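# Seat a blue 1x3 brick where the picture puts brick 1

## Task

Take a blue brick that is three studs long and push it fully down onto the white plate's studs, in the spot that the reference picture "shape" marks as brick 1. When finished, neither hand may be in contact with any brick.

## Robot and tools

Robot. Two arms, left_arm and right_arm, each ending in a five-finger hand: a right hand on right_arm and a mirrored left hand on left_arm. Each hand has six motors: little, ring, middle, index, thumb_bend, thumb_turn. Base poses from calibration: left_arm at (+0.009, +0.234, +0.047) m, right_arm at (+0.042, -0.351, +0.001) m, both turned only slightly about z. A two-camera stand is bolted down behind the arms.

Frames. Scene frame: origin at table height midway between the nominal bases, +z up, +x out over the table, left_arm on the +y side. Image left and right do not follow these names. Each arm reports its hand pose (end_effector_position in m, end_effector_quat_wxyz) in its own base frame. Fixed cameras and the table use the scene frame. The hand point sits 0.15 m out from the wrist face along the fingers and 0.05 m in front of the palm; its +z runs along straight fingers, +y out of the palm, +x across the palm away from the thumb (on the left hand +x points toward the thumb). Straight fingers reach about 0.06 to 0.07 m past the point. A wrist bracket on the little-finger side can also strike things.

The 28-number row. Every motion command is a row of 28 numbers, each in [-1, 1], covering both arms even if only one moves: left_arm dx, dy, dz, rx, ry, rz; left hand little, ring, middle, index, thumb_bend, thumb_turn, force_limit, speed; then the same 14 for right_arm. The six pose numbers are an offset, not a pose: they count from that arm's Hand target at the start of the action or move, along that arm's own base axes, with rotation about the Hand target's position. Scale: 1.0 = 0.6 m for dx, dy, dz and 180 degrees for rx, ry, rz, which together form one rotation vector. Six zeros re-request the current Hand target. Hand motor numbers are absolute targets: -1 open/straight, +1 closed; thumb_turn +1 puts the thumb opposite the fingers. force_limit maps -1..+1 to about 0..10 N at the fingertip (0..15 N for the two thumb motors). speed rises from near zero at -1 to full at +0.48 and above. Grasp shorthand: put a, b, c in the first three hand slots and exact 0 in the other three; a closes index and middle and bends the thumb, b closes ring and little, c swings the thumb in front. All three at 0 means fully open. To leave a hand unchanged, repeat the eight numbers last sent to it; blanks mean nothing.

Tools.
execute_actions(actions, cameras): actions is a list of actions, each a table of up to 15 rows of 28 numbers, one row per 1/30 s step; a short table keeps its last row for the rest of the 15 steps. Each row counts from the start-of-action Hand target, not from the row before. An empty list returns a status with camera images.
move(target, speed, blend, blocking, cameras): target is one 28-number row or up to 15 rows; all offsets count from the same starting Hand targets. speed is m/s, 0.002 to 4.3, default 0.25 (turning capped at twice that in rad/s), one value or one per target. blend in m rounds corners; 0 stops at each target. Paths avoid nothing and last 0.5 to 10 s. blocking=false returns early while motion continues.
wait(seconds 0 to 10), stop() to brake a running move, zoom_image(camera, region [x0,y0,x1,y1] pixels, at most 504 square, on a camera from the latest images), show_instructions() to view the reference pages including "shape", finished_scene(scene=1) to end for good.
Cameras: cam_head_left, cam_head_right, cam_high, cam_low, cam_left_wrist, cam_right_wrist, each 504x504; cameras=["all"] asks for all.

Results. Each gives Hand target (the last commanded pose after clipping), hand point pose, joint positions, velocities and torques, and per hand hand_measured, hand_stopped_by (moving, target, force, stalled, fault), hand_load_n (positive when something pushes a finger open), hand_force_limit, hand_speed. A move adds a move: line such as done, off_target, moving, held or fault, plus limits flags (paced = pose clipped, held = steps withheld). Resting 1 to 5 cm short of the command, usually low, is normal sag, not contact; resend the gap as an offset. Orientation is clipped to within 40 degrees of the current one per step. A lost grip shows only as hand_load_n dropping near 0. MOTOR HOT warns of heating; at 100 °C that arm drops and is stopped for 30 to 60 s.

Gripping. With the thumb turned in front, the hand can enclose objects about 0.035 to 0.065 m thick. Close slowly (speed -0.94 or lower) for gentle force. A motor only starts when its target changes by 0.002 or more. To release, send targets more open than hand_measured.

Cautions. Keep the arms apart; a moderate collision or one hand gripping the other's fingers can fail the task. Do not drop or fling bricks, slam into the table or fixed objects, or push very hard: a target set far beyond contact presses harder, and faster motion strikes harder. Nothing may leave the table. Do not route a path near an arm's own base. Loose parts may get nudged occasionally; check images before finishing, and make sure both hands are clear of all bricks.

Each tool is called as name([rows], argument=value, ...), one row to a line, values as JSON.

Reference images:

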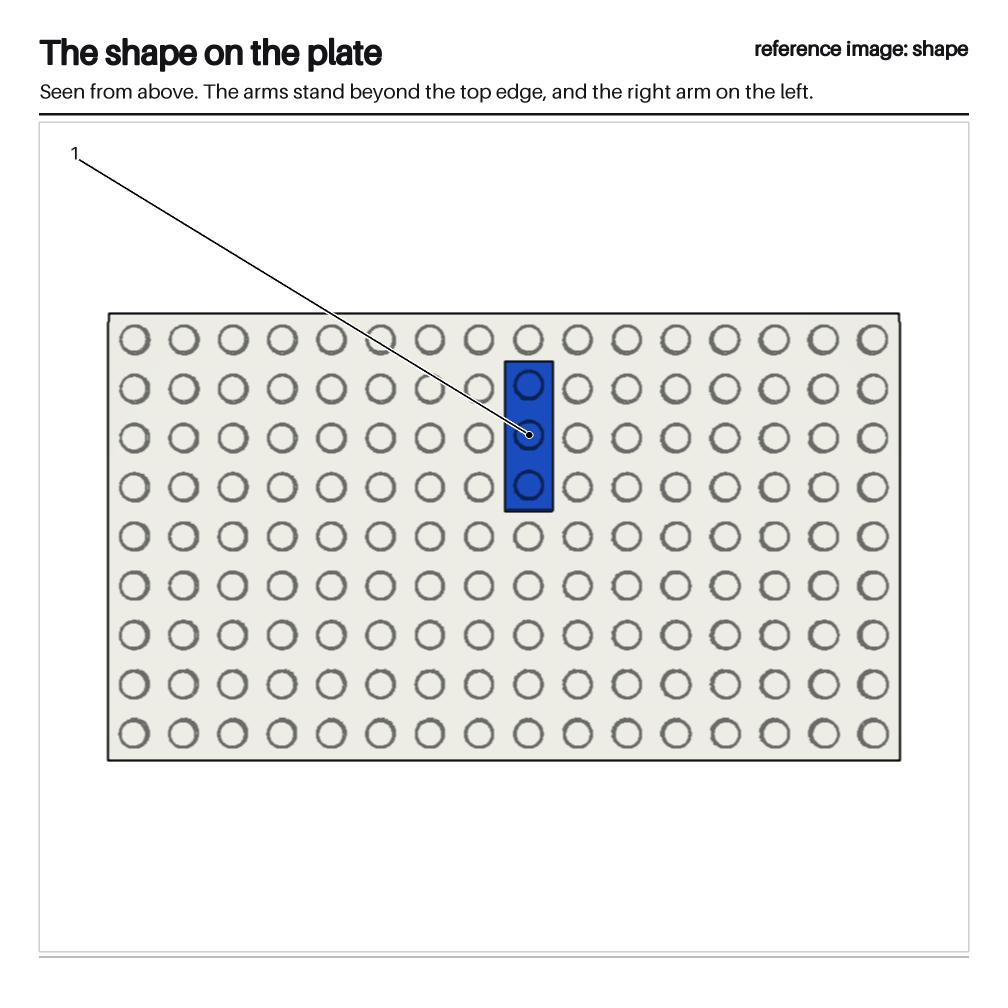

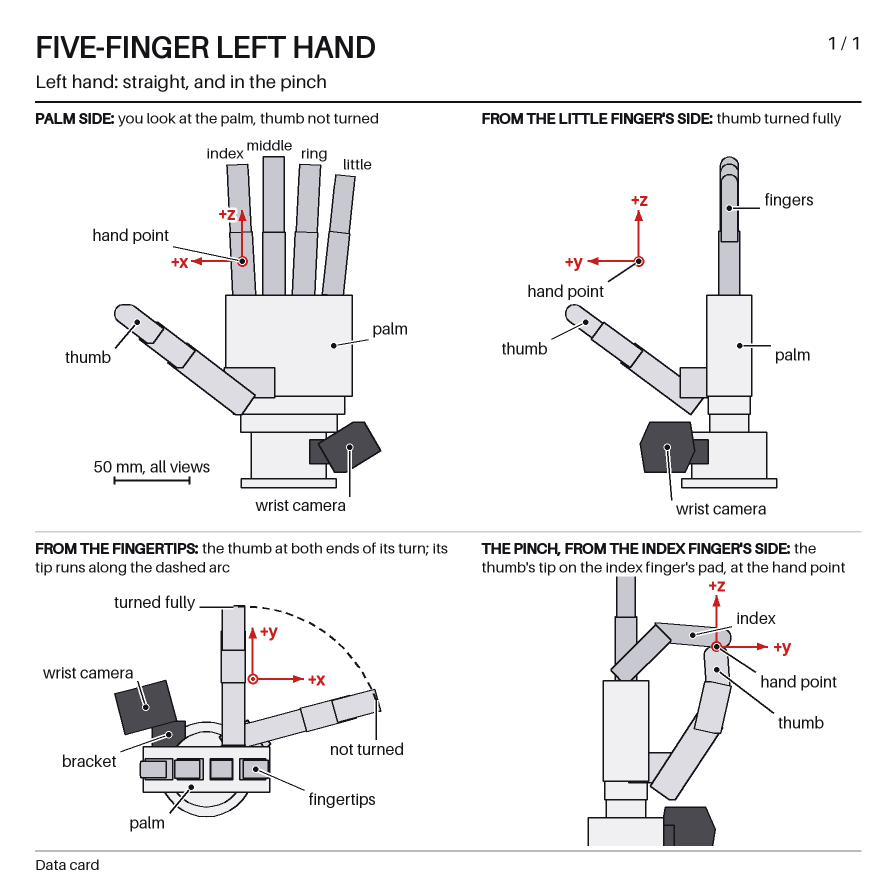

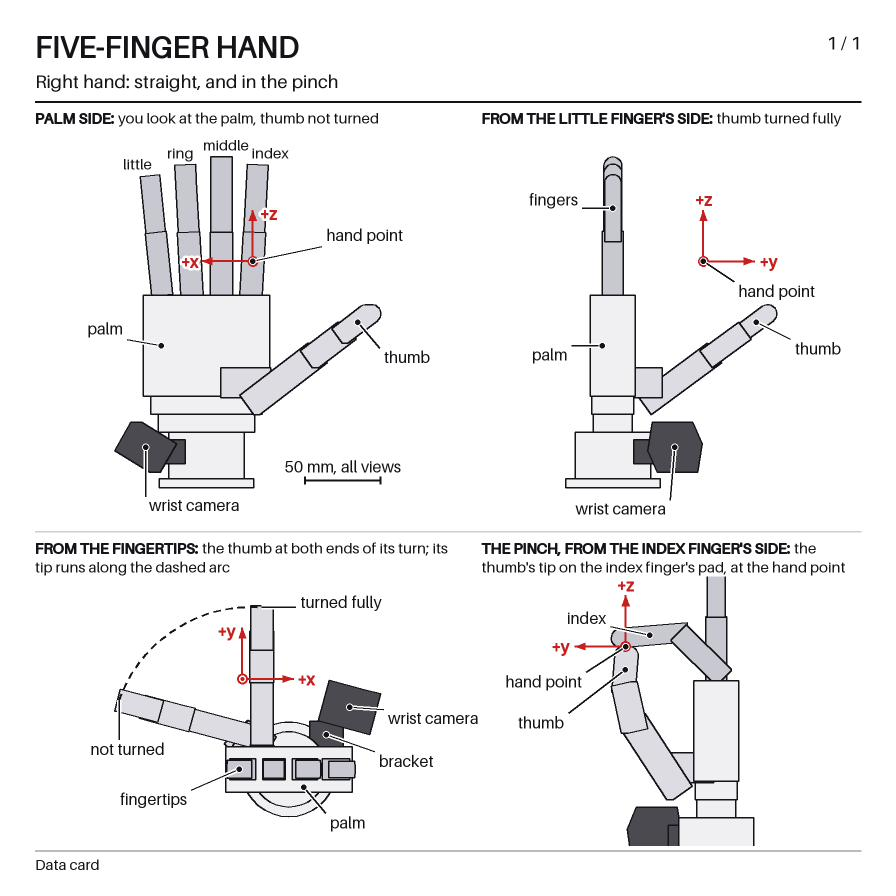

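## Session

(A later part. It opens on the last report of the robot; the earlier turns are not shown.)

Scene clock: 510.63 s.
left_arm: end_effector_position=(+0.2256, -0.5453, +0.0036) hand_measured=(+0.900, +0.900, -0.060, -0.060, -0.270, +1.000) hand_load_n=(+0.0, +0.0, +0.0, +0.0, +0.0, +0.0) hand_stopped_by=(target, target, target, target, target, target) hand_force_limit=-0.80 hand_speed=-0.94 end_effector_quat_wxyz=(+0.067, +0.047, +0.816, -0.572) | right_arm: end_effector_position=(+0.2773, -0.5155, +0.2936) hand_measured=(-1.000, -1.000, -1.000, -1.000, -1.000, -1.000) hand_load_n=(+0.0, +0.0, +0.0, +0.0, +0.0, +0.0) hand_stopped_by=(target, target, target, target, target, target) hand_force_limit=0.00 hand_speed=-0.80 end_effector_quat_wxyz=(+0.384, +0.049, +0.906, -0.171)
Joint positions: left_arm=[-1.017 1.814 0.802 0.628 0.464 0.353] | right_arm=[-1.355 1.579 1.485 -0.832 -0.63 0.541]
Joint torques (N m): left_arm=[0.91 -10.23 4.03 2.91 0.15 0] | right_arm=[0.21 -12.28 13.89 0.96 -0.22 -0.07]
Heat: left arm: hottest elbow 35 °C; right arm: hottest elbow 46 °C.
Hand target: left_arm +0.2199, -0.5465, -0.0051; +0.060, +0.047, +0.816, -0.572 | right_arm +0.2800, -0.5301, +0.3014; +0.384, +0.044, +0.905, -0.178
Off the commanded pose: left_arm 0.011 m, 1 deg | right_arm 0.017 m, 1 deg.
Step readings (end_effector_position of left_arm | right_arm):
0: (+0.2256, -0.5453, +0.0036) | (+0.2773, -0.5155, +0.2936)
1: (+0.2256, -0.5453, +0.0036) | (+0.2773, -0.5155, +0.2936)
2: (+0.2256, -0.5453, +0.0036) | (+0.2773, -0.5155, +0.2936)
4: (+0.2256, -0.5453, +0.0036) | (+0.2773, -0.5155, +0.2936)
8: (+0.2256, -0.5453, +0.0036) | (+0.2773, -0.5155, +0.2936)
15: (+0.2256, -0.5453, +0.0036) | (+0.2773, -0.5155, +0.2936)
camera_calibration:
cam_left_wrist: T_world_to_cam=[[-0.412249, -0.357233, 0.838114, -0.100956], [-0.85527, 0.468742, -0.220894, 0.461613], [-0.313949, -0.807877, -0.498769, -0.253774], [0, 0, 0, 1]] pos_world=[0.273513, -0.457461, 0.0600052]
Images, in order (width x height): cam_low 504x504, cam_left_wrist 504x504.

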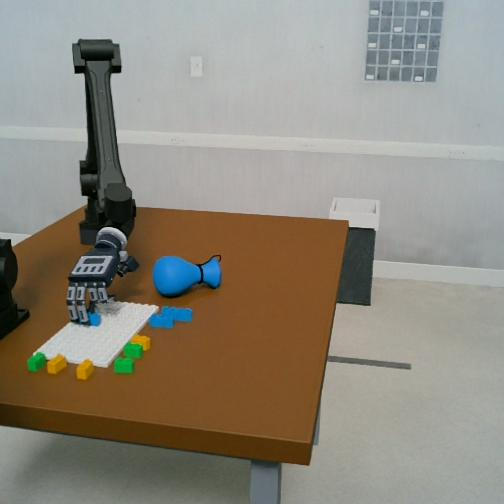

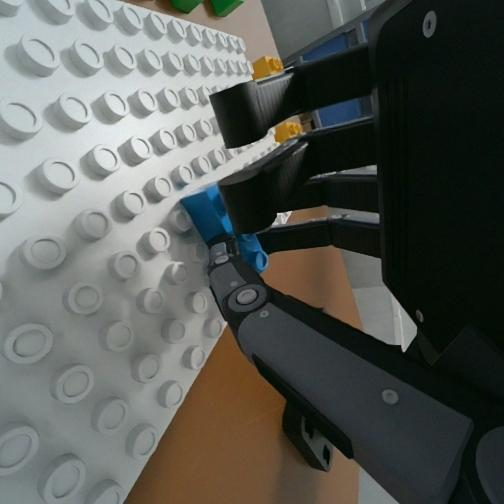

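execute_actions([
  [[0,0,0,0,0,0,0.9,0.9,-0.06,-0.06,-0.23,1.0,-0.8,-0.94,0,0,0,0,0,0,-1,-1,-1,-1,-1,-1,0.0,-0.8]],
], cameras=["cam_low","cam_left_wrist"])

zoom_image(camera="cam_low", region=[66, 296, 126, 356])

zoom_image(camera="cam_left_wrist", region=[120, 180, 280, 340])

Scene clock: 511.93 s.
left_arm: end_effector_position=(+0.2256, -0.5453, +0.0036) hand_measured=(+0.900, +0.900, -0.060, -0.060, -0.230, +1.000) hand_load_n=(+0.0, +0.0, +0.0, +0.0, +0.0, +0.0) hand_stopped_by=(target, target, target, target, target, target) hand_force_limit=-0.80 hand_speed=-0.94 end_effector_quat_wxyz=(+0.067, +0.047, +0.816, -0.572) | right_arm: end_effector_position=(+0.2773, -0.5155, +0.2936) hand_measured=(-1.000, -1.000, -1.000, -1.000, -1.000, -1.000) hand_load_n=(+0.0, +0.0, +0.0, +0.0, +0.0, +0.0) hand_stopped_by=(target, target, target, target, target, target) hand_force_limit=0.00 hand_speed=-0.80 end_effector_quat_wxyz=(+0.384, +0.049, +0.906, -0.171)
Joint positions: left_arm=[-1.017 1.814 0.802 0.628 0.464 0.353] | right_arm=[-1.355 1.579 1.485 -0.832 -0.63 0.541]
Joint torques (N m): left_arm=[1.14 -10.7 4.18 2.92 0.17 0.01] | right_arm=[0.21 -12.51 13.82 0.96 -0.22 -0.08]
Heat: left arm: hottest elbow 35 °C; right arm: hottest elbow 46 °C.
Hand target: left_arm +0.2199, -0.5465, -0.0051; +0.060, +0.047, +0.816, -0.572 | right_arm +0.2800, -0.5301, +0.3014; +0.384, +0.044, +0.905, -0.178
Off the commanded pose: left_arm 0.011 m, 1 deg | right_arm 0.017 m, 1 deg.
Step readings (end_effector_position of left_arm | right_arm):
0: (+0.2256, -0.5453, +0.0036) | (+0.2773, -0.5155, +0.2936)
1: (+0.2256, -0.5453, +0.0036) | (+0.2773, -0.5155, +0.2936)
2: (+0.2256, -0.5453, +0.0036) | (+0.2773, -0.5155, +0.2936)
4: (+0.2256, -0.5453, +0.0036) | (+0.2773, -0.5155, +0.2936)
8: (+0.2256, -0.5453, +0.0036) | (+0.2773, -0.5155, +0.2936)
15: (+0.2256, -0.5453, +0.0036) | (+0.2773, -0.5155, +0.2936)
camera_calibration:
cam_left_wrist: T_world_to_cam=[[-0.412249, -0.357233, 0.838114, -0.100956], [-0.85527, 0.468742, -0.220894, 0.461613], [-0.313949, -0.807877, -0.498769, -0.253774], [0, 0, 0, 1]] pos_world=[0.273513, -0.457461, 0.0600052]
Images, in order (width x height): cam_low 504x504, cam_left_wrist 504x504.

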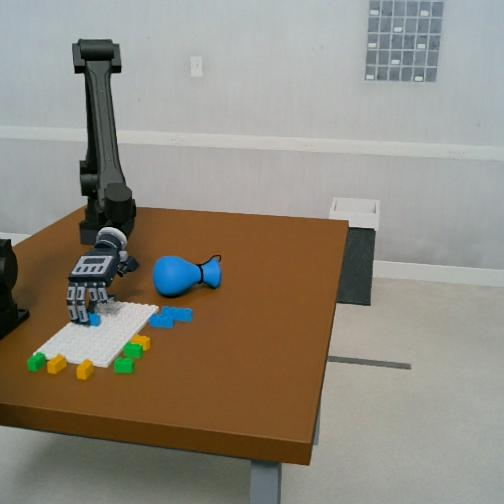

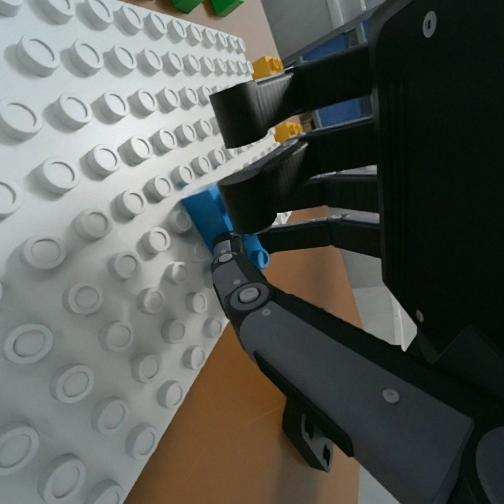

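Scaled by 8.400 from the camera's 504x504 image, which has a finer 720x720 frame.

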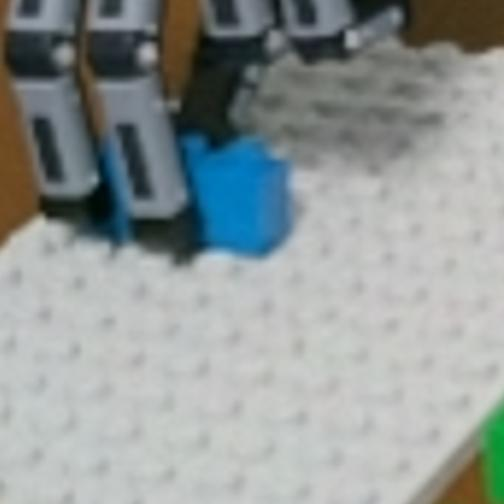

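Scaled by 3.150 from the camera's 504x504 image, which has a finer 720x720 frame.

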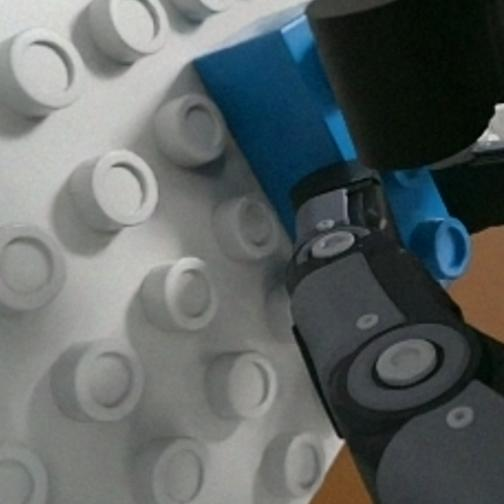

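execute_actions([
  [[0,0,0,0,0,0,0.9,0.9,-0.06,-0.06,-0.36,1.0,-0.8,-0.7,0,0,0,0,0,0,-1,-1,-1,-1,-1,-1,0.0,-0.8]],
], cameras=["cam_low","cam_left_wrist","cam_head_right"])

zoom_image(camera="cam_low", region=[66, 296, 126, 356])

zoom_image(camera="cam_left_wrist", region=[120, 180, 280, 340])

zoom_image(camera="cam_head_right", region=[380, 395, 420, 435])

Scene clock: 516.23 s.
left_arm: end_effector_position=(+0.2256, -0.5453, +0.0036) hand_measured=(+0.900, +0.900, -0.060, -0.060, -0.360, +1.000) hand_load_n=(+0.0, +0.0, +0.0, +0.0, +0.0, +0.0) hand_stopped_by=(target, target, target, target, target, target) hand_force_limit=-0.80 hand_speed=-0.70 end_effector_quat_wxyz=(+0.067, +0.047, +0.816, -0.572) | right_arm: end_effector_position=(+0.2773, -0.5155, +0.2936) hand_measured=(-1.000, -1.000, -1.000, -1.000, -1.000, -1.000) hand_load_n=(+0.0, +0.0, +0.0, -0.5, +0.0, +0.0) hand_stopped_by=(target, target, target, target, target, target) hand_force_limit=0.00 hand_speed=-0.80 end_effector_quat_wxyz=(+0.384, +0.049, +0.906, -0.171)
Joint positions: left_arm=[-1.017 1.814 0.802 0.628 0.464 0.353] | right_arm=[-1.355 1.579 1.485 -0.832 -0.63 0.541]
Joint torques (N m): left_arm=[1.03 -10.46 4.04 2.92 0.18 0.02] | right_arm=[0.09 -12.28 13.87 0.98 -0.21 -0.06]
Heat: left arm: hottest elbow 35 °C; right arm: hottest elbow 46 °C.
Hand target: left_arm +0.2199, -0.5465, -0.0051; +0.060, +0.047, +0.816, -0.572 | right_arm +0.2800, -0.5301, +0.3014; +0.384, +0.044, +0.905, -0.178
Off the commanded pose: left_arm 0.011 m, 1 deg | right_arm 0.017 m, 1 deg.
Step readings (end_effector_position of left_arm | right_arm):
0: (+0.2256, -0.5453, +0.0036) | (+0.2773, -0.5155, +0.2936)
1: (+0.2256, -0.5453, +0.0036) | (+0.2773, -0.5155, +0.2936)
2: (+0.2256, -0.5453, +0.0036) | (+0.2773, -0.5155, +0.2936)
4: (+0.2256, -0.5453, +0.0036) | (+0.2773, -0.5155, +0.2936)
8: (+0.2256, -0.5453, +0.0036) | (+0.2773, -0.5155, +0.2936)
15: (+0.2256, -0.5453, +0.0036) | (+0.2773, -0.5155, +0.2936)
camera_calibration:
cam_left_wrist: T_world_to_cam=[[-0.412249, -0.357233, 0.838114, -0.100956], [-0.85527, 0.468742, -0.220894, 0.461613], [-0.313949, -0.807877, -0.498769, -0.253774], [0, 0, 0, 1]] pos_world=[0.273513, -0.457461, 0.0600052]
Images, in order (width x height): cam_head_right 504x504, cam_low 504x504, cam_left_wrist 504x504.

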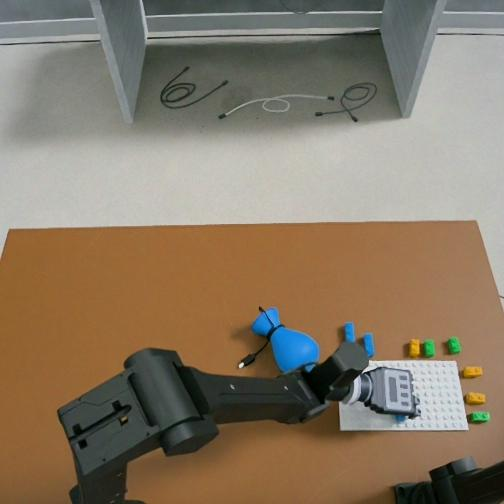

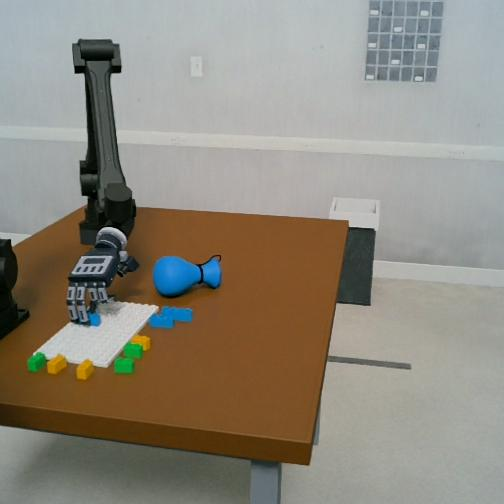

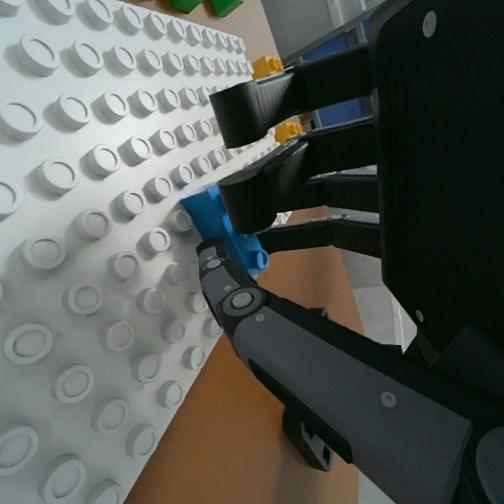

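Scaled by 8.400 from the camera's 504x504 image, which has a finer 720x720 frame.

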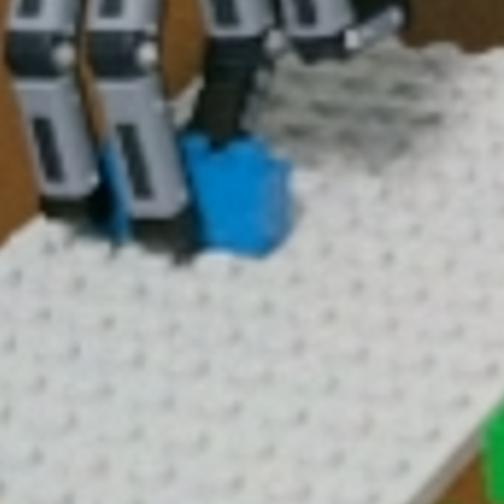

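Scaled by 3.150 from the camera's 504x504 image, which has a finer 720x720 frame.

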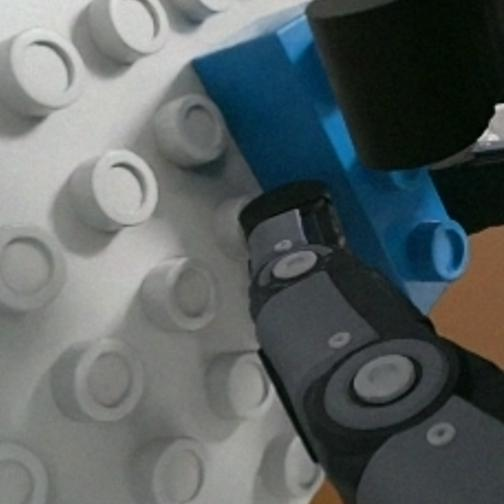

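Scaled by 12.600 from the camera's 504x504 image, which has a finer 720x720 frame.

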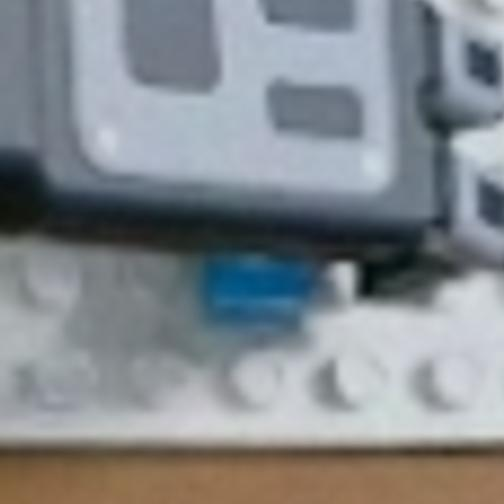

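move([
  [0,0,0,0,0,0,0.9,0.9,-0.3,-0.3,-0.42,1.0,-0.8,-0.3,0,0,0,0,0,0,-1,-1,-1,-1,-1,-1,0.0,-0.8],
  [0,0,0.09,0,0,0,0.9,0.9,-0.3,-0.3,-0.42,1.0,-0.8,-0.3,0,0,0,0,0,0,-1,-1,-1,-1,-1,-1,0.0,-0.8],
], speed=0.08, cameras=["cam_low","cam_left_wrist","cam_head_right","cam_head_left"])

zoom_image(camera="cam_low", region=[70, 300, 106, 336])

zoom_image(camera="cam_left_wrist", region=[100, 180, 240, 320])

zoom_image(camera="cam_head_right", region=[380, 395, 420, 435])

zoom_image(camera="cam_head_left", region=[380, 385, 420, 425])

Scene clock: 519.63 s.
left_arm: end_effector_position=(+0.2219, -0.5393, +0.0391) hand_measured=(+0.900, +0.900, -0.300, -0.300, -0.420, +1.000) hand_load_n=(+0.0, +0.5, +0.0, +0.0, +0.0, +0.0) hand_stopped_by=(target, target, target, target, target, target) hand_force_limit=-0.80 hand_speed=-0.30 end_effector_quat_wxyz=(+0.064, +0.046, +0.819, -0.568) | right_arm: end_effector_position=(+0.2773, -0.5155, +0.2936) hand_measured=(-1.000, -1.000, -1.000, -1.000, -1.000, -1.000) hand_load_n=(+0.0, +0.0, +0.0, +0.0, +0.0, +0.0) hand_stopped_by=(target, target, target, target, target, target) hand_force_limit=0.00 hand_speed=-0.80 end_effector_quat_wxyz=(+0.384, +0.049, +0.906, -0.171)
Joint positions: left_arm=[-1.017 1.708 0.802 0.508 0.464 0.353] | right_arm=[-1.355 1.579 1.485 -0.832 -0.63 0.541]
Joint torques (N m): left_arm=[1.2 -12.45 6.13 1.62 0.17 0.01] | right_arm=[0.03 -12.22 13.89 0.99 -0.22 -0.08]
Heat: left arm: hottest elbow 35 °C; right arm: hottest elbow 46 °C.
Hand target: left_arm +0.2199, -0.5465, +0.0488; +0.060, +0.047, +0.816, -0.572 | right_arm +0.2800, -0.5301, +0.3014; +0.384, +0.044, +0.905, -0.178
Off the commanded pose: left_arm 0.012 m, 1 deg | right_arm 0.017 m, 1 deg.
move: off_target (left_arm, right_arm)
camera_calibration:
cam_left_wrist: T_world_to_cam=[[-0.406382, -0.366782, 0.836854, -0.136546], [-0.85678, 0.471192, -0.20954, 0.464738], [-0.317463, -0.802153, -0.505735, -0.228272], [0, 0, 0, 1]] pos_world=[0.27022, -0.452172, 0.0962051]
Images, in order (width x height): cam_head_left 504x504, cam_head_right 504x504, cam_low 504x504, cam_left_wrist 504x504.

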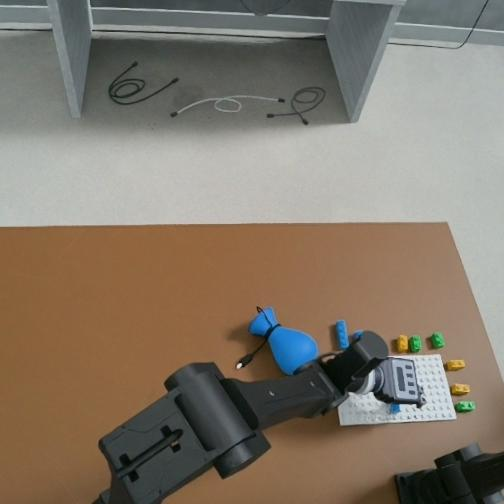

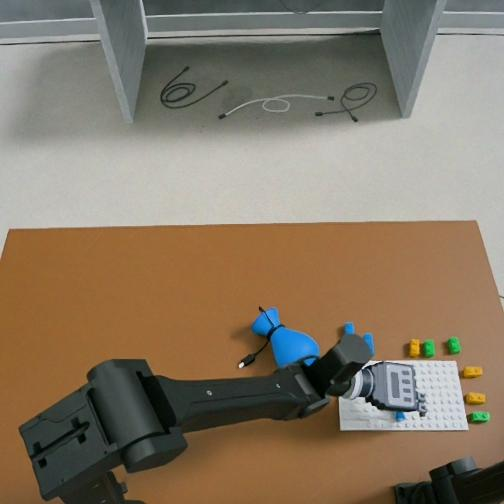

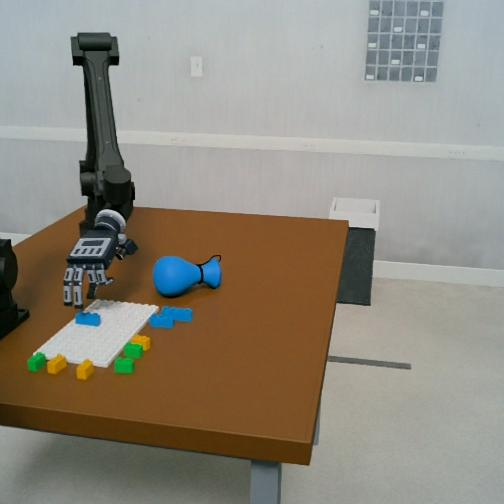

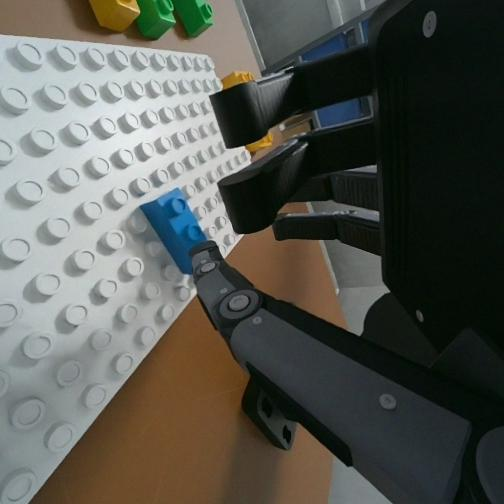

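Scaled by 14.000 from the camera's 504x504 image, which has a finer 720x720 frame.

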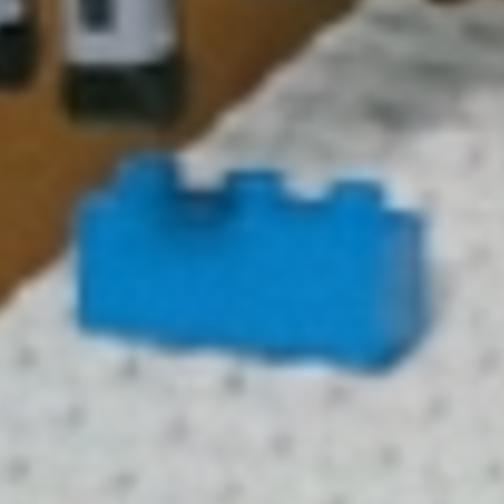

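Scaled by 3.600 from the camera's 504x504 image, which has a finer 720x720 frame.

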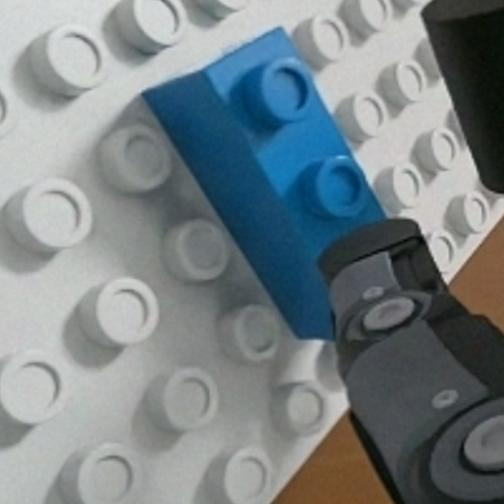

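Scaled by 12.600 from the camera's 504x504 image, which has a finer 720x720 frame.

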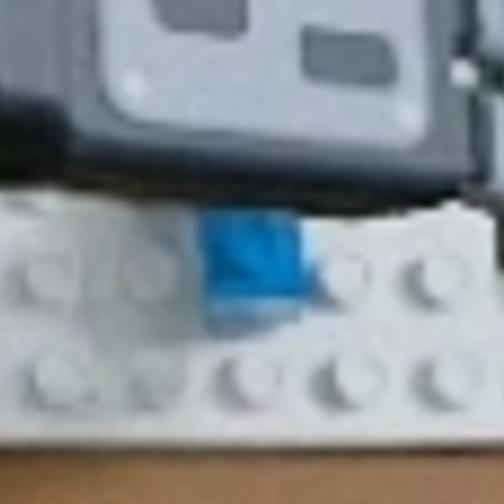

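Scaled by 12.600 from the camera's 504x504 image, which has a finer 720x720 frame.

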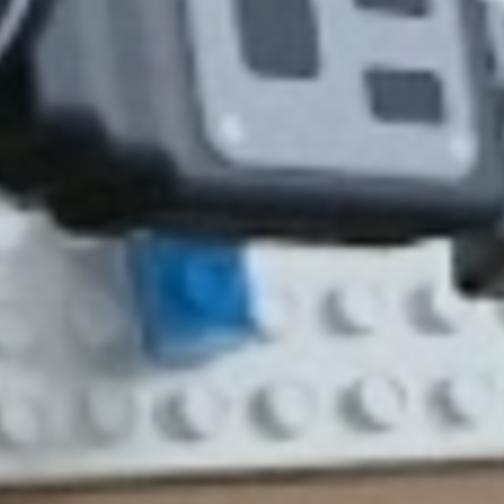

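zoom_image(camera="cam_left_wrist", region=[120, 190, 180, 250])

zoom_image(camera="cam_left_wrist", region=[150, 230, 210, 290])

zoom_image(camera="cam_low", region=[72, 306, 102, 336])

Scaled by 8.400 from the camera's 504x504 image, which has a finer 720x720 frame.

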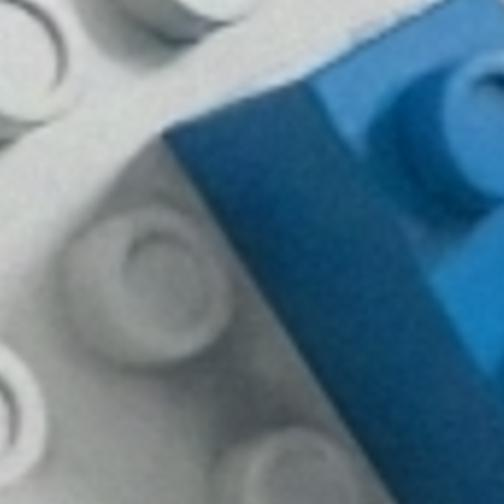

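Scaled by 8.400 from the camera's 504x504 image, which has a finer 720x720 frame.

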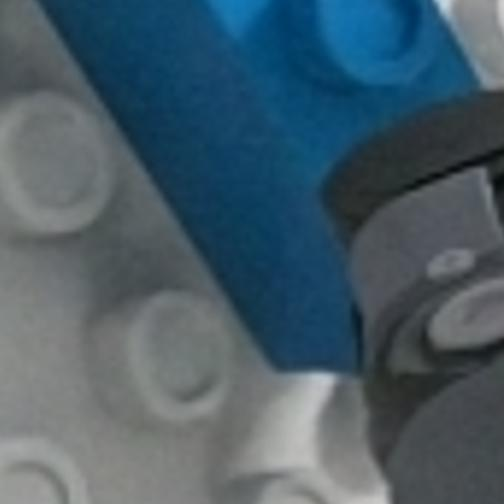

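Scaled by 16.800 from the camera's 504x504 image, which has a finer 720x720 frame.

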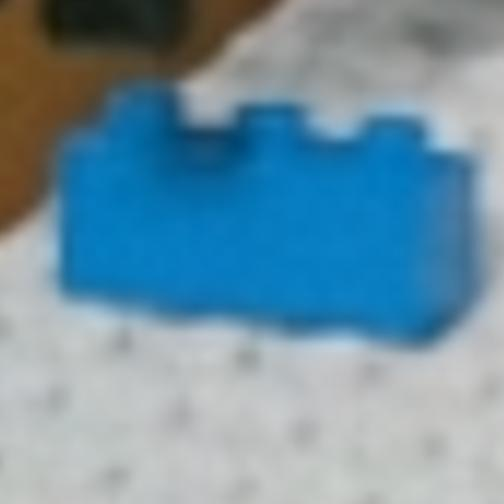

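zoom_image(camera="cam_low", region=[20, 330, 60, 370])

zoom_image(camera="cam_low", region=[90, 345, 130, 385])

zoom_image(camera="cam_low", region=[80, 290, 120, 330])

zoom_image(camera="cam_low", region=[130, 290, 170, 330])

zoom_image(camera="cam_low", region=[60, 320, 100, 360])

Scaled by 12.600 from the camera's 504x504 image, which has a finer 720x720 frame.

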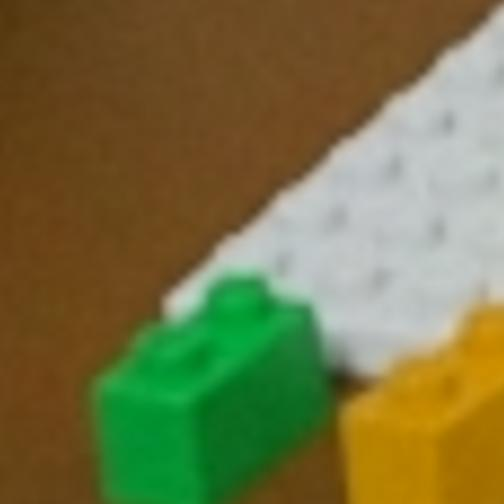

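Scaled by 12.600 from the camera's 504x504 image, which has a finer 720x720 frame.

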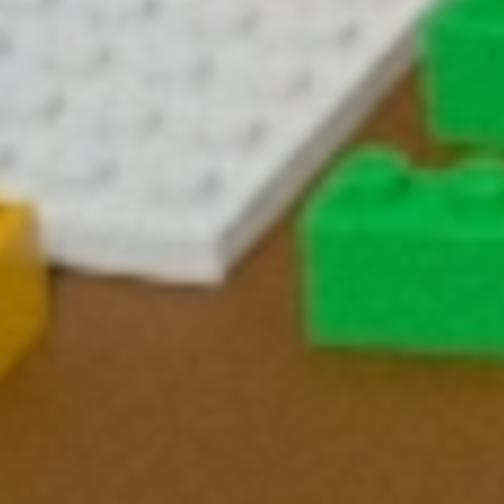

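Scaled by 12.600 from the camera's 504x504 image, which has a finer 720x720 frame.

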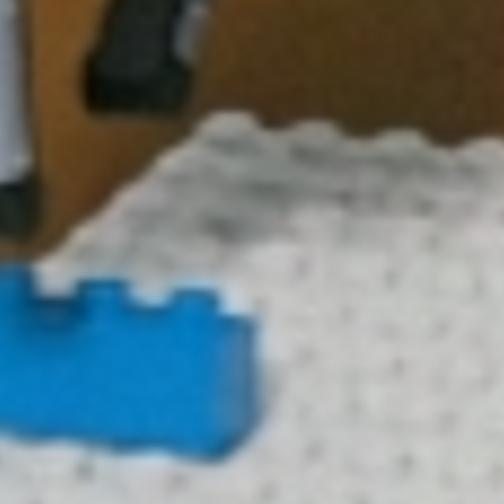

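Scaled by 12.600 from the camera's 504x504 image, which has a finer 720x720 frame.

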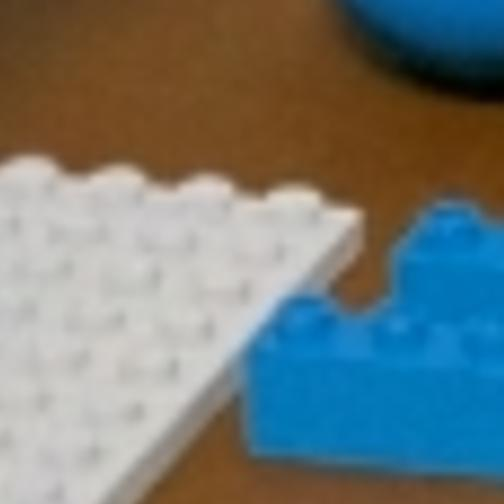

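Scaled by 12.600 from the camera's 504x504 image, which has a finer 720x720 frame.

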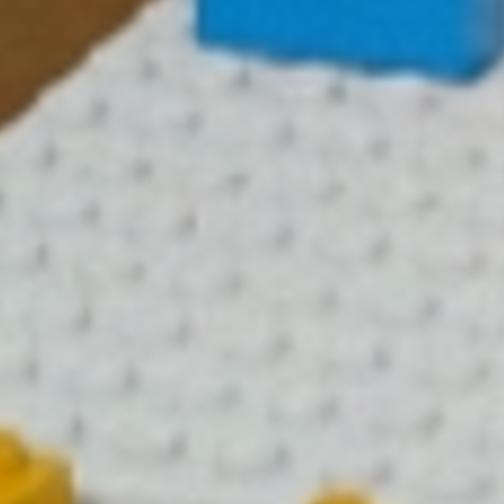

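move(target=[0.011,-0.0279,0,0,0,0,0.9,0.9,0.37,0.43,-0.42,-0.999,0.3,-0.3,0,0,0,0,0,0,-1,-1,-1,-1,-1,-1,0.0,-0.8], speed=0.06)

Scene clock: 534.23 s.
left_arm: end_effector_position=(+0.2285, -0.5496, +0.0485) hand_measured=(+0.900, +0.900, +0.370, +0.430, -0.420, -1.000) hand_load_n=(+0.5, +0.0, +0.0, +0.0, +0.0, +0.0) hand_stopped_by=(target, target, target, target, target, target) hand_force_limit=0.30 hand_speed=-0.30 end_effector_quat_wxyz=(+0.067, +0.047, +0.816, -0.572) | right_arm: end_effector_position=(+0.2773, -0.5155, +0.2936) hand_measured=(-1.000, -1.000, -1.000, -1.000, -1.000, -1.000) hand_load_n=(+0.0, +0.0, +0.0, +0.0, +0.0, +0.0) hand_stopped_by=(target, target, target, target, target, target) hand_force_limit=0.00 hand_speed=-0.80 end_effector_quat_wxyz=(+0.384, +0.049, +0.906, -0.171)
Joint positions: left_arm=[-1.017 1.711 0.835 0.492 0.463 0.353] | right_arm=[-1.355 1.579 1.485 -0.832 -0.63 0.541]
Joint torques (N m): left_arm=[0.44 -10.29 7.64 1.62 -0.09 -0.02] | right_arm=[0.03 -12.22 13.87 1.01 -0.23 -0.08]
Heat: left arm: hottest elbow 35 °C; right arm: hottest elbow 46 °C.
Hand target: left_arm +0.2266, -0.5633, +0.0489; +0.061, +0.047, +0.816, -0.572 | right_arm +0.2800, -0.5301, +0.3014; +0.384, +0.044, +0.905, -0.178
Off the commanded pose: left_arm 0.014 m, 1 deg | right_arm 0.017 m, 1 deg.
move: off_target (left_arm, right_arm)

move(target=[-0.0021,0.0052,-0.0465,0.0139,0.0055,0,0.9,0.9,0.31,0.40,-0.42,-0.999,0.3,-0.3,0,0,0,0,0,0,-1,-1,-1,-1,-1,-1,0.0,-0.8], speed=0.06, cameras=["cam_head_right","cam_low","cam_left_wrist"])

zoom_image(camera="cam_low", region=[66, 290, 108, 332])

zoom_image(camera="cam_left_wrist", region=[120, 180, 280, 340])

Scene clock: 537.40 s.
left_arm: end_effector_position=(+0.2270, -0.5461, +0.0204) hand_measured=(+0.900, +0.900, +0.310, +0.400, -0.420, -1.000) hand_load_n=(+0.0, +0.0, +0.0, +0.0, +0.0, +0.0) hand_stopped_by=(target, target, target, target, target, target) hand_force_limit=0.30 hand_speed=-0.30 end_effector_quat_wxyz=(+0.056, +0.040, +0.829, -0.555) | right_arm: end_effector_position=(+0.2773, -0.5155, +0.2936) hand_measured=(-1.000, -1.000, -1.000, -1.000, -1.000, -1.000) hand_load_n=(+0.0, +0.0, -0.5, +0.0, +0.0, +0.0) hand_stopped_by=(target, target, target, target, target, target) hand_force_limit=0.00 hand_speed=-0.80 end_effector_quat_wxyz=(+0.384, +0.049, +0.906, -0.171)
Joint positions: left_arm=[-1.017 1.762 0.838 0.487 0.46 0.353] | right_arm=[-1.355 1.579 1.485 -0.832 -0.63 0.541]
Joint torques (N m): left_arm=[0.32 -10.81 7.27 1.65 -0.05 0.04] | right_arm=[0.15 -12.16 13.9 0.94 -0.23 -0.07]
Heat: left arm: hottest elbow 36 °C; right arm: hottest elbow 46 °C.
Hand target: left_arm +0.2253, -0.5601, +0.0209; +0.052, +0.044, +0.829, -0.555 | right_arm +0.2800, -0.5301, +0.3014; +0.384, +0.044, +0.905, -0.178
Off the commanded pose: left_arm 0.014 m, 1 deg | right_arm 0.017 m, 1 deg.
move: off_target (left_arm, right_arm)
camera_calibration:
cam_left_wrist: T_world_to_cam=[[-0.389406, -0.396116, 0.831538, -0.141028], [-0.862205, 0.474326, -0.177815, 0.470646], [-0.323984, -0.786198, -0.526239, -0.230988], [0, 0, 0, 1]] pos_world=[0.276039, -0.460706, 0.0794034]
Images, in order (width x height): cam_head_right 504x504, cam_low 504x504, cam_left_wrist 504x504.

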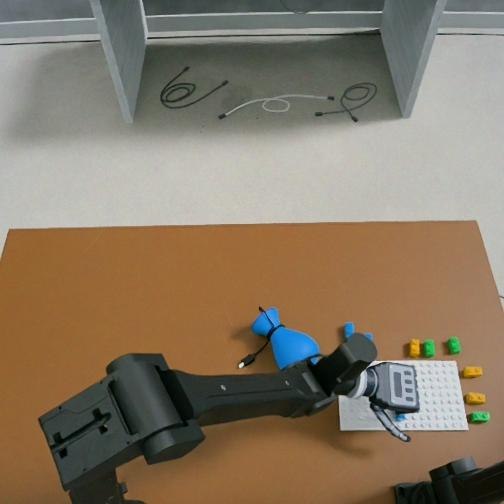

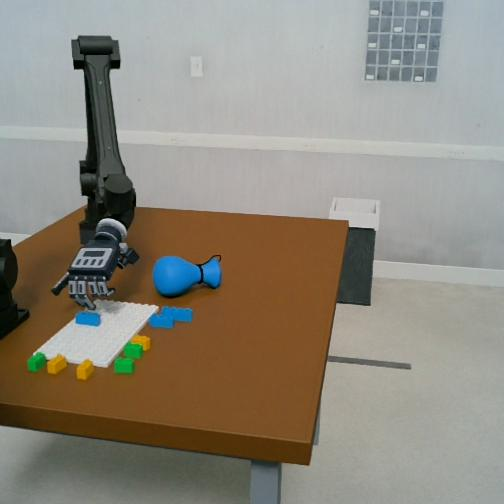

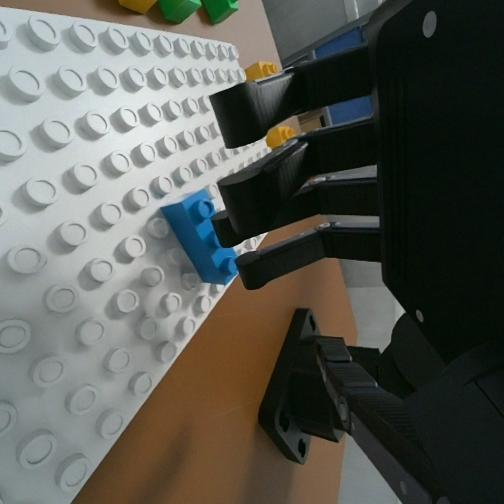

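Scaled by 12.000 from the camera's 504x504 image, which has a finer 720x720 frame.

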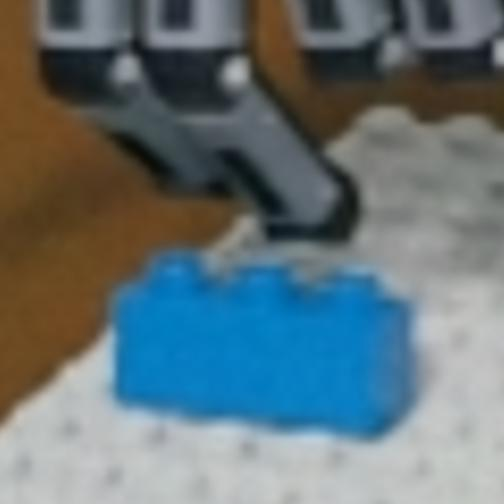

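Scaled by 3.150 from the camera's 504x504 image, which has a finer 720x720 frame.

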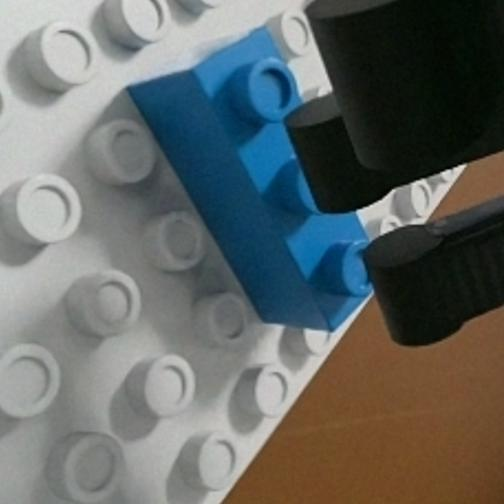

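execute_actions([
  [[0,0,0,0,0,0,0.9,0.9,0.25,0.27,-0.42,-0.999,0.3,-0.4,0,0,0,0,0,0,-1,-1,-1,-1,-1,-1,0.0,-0.8]],
], cameras=["cam_low","cam_left_wrist"])

zoom_image(camera="cam_low", region=[66, 290, 108, 332])

zoom_image(camera="cam_left_wrist", region=[120, 180, 280, 340])

Scene clock: 539.63 s.
left_arm: end_effector_position=(+0.2270, -0.5461, +0.0204) hand_measured=(+0.900, +0.900, +0.250, +0.270, -0.420, -1.000) hand_load_n=(+0.0, +0.0, +0.0, +0.0, +0.0, +0.0) hand_stopped_by=(target, target, target, target, target, target) hand_force_limit=0.30 hand_speed=-0.40 end_effector_quat_wxyz=(+0.056, +0.040, +0.829, -0.555) | right_arm: end_effector_position=(+0.2773, -0.5155, +0.2936) hand_measured=(-1.000, -1.000, -1.000, -1.000, -1.000, -1.000) hand_load_n=(+0.0, +0.0, +0.0, +0.0, +0.0, -0.5) hand_stopped_by=(target, target, target, target, target, target) hand_force_limit=0.00 hand_speed=-0.80 end_effector_quat_wxyz=(+0.384, +0.049, +0.906, -0.171)
Joint positions: left_arm=[-1.017 1.762 0.838 0.487 0.46 0.353] | right_arm=[-1.355 1.579 1.485 -0.832 -0.63 0.541]
Joint torques (N m): left_arm=[0.91 -10.93 7.2 1.47 -0.07 0.06] | right_arm=[-0.15 -12.45 13.87 0.96 -0.21 -0.08]
Heat: left arm: hottest elbow 36 °C; right arm: hottest elbow 46 °C.
Hand target: left_arm +0.2253, -0.5601, +0.0209; +0.052, +0.044, +0.829, -0.555 | right_arm +0.2800, -0.5301, +0.3014; +0.384, +0.044, +0.905, -0.178
Off the commanded pose: left_arm 0.014 m, 1 deg | right_arm 0.017 m, 1 deg.
Step readings (end_effector_position of left_arm | right_arm):
0: (+0.2270, -0.5461, +0.0204) | (+0.2773, -0.5155, +0.2936)
1: (+0.2270, -0.5461, +0.0204) | (+0.2773, -0.5155, +0.2936)
2: (+0.2270, -0.5461, +0.0204) | (+0.2773, -0.5155, +0.2936)
4: (+0.2270, -0.5461, +0.0204) | (+0.2773, -0.5155, +0.2936)
8: (+0.2270, -0.5461, +0.0204) | (+0.2773, -0.5155, +0.2936)
15: (+0.2270, -0.5461, +0.0204) | (+0.2773, -0.5155, +0.2936)
camera_calibration:
cam_left_wrist: T_world_to_cam=[[-0.389406, -0.396116, 0.831538, -0.141028], [-0.862205, 0.474326, -0.177815, 0.470646], [-0.323984, -0.786198, -0.526239, -0.230988], [0, 0, 0, 1]] pos_world=[0.276039, -0.460706, 0.0794034]
Images, in order (width x height): cam_low 504x504, cam_left_wrist 504x504.

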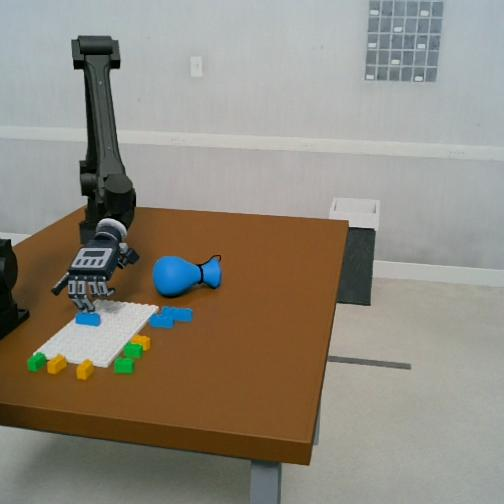

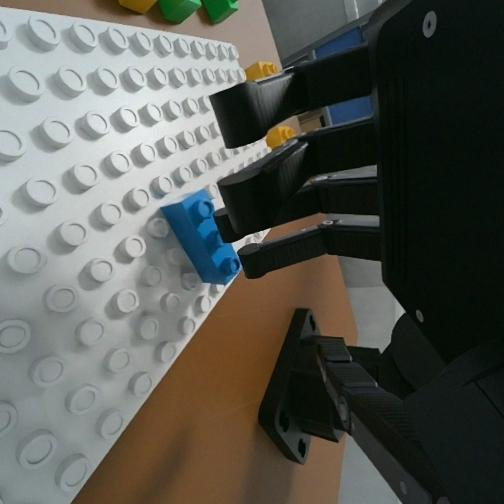

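Scaled by 12.000 from the camera's 504x504 image, which has a finer 720x720 frame.

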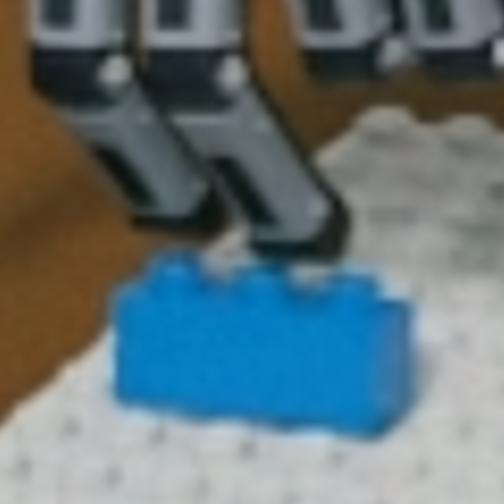

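Scaled by 3.150 from the camera's 504x504 image, which has a finer 720x720 frame.

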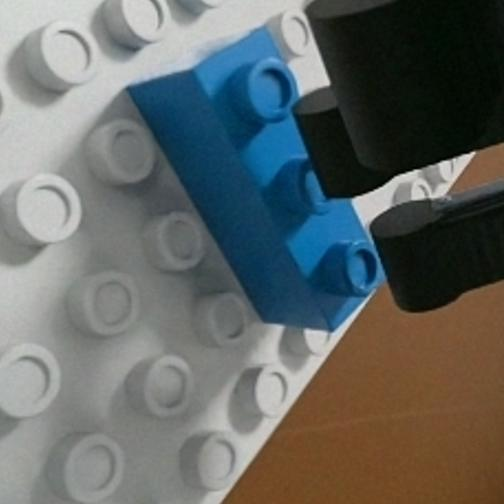

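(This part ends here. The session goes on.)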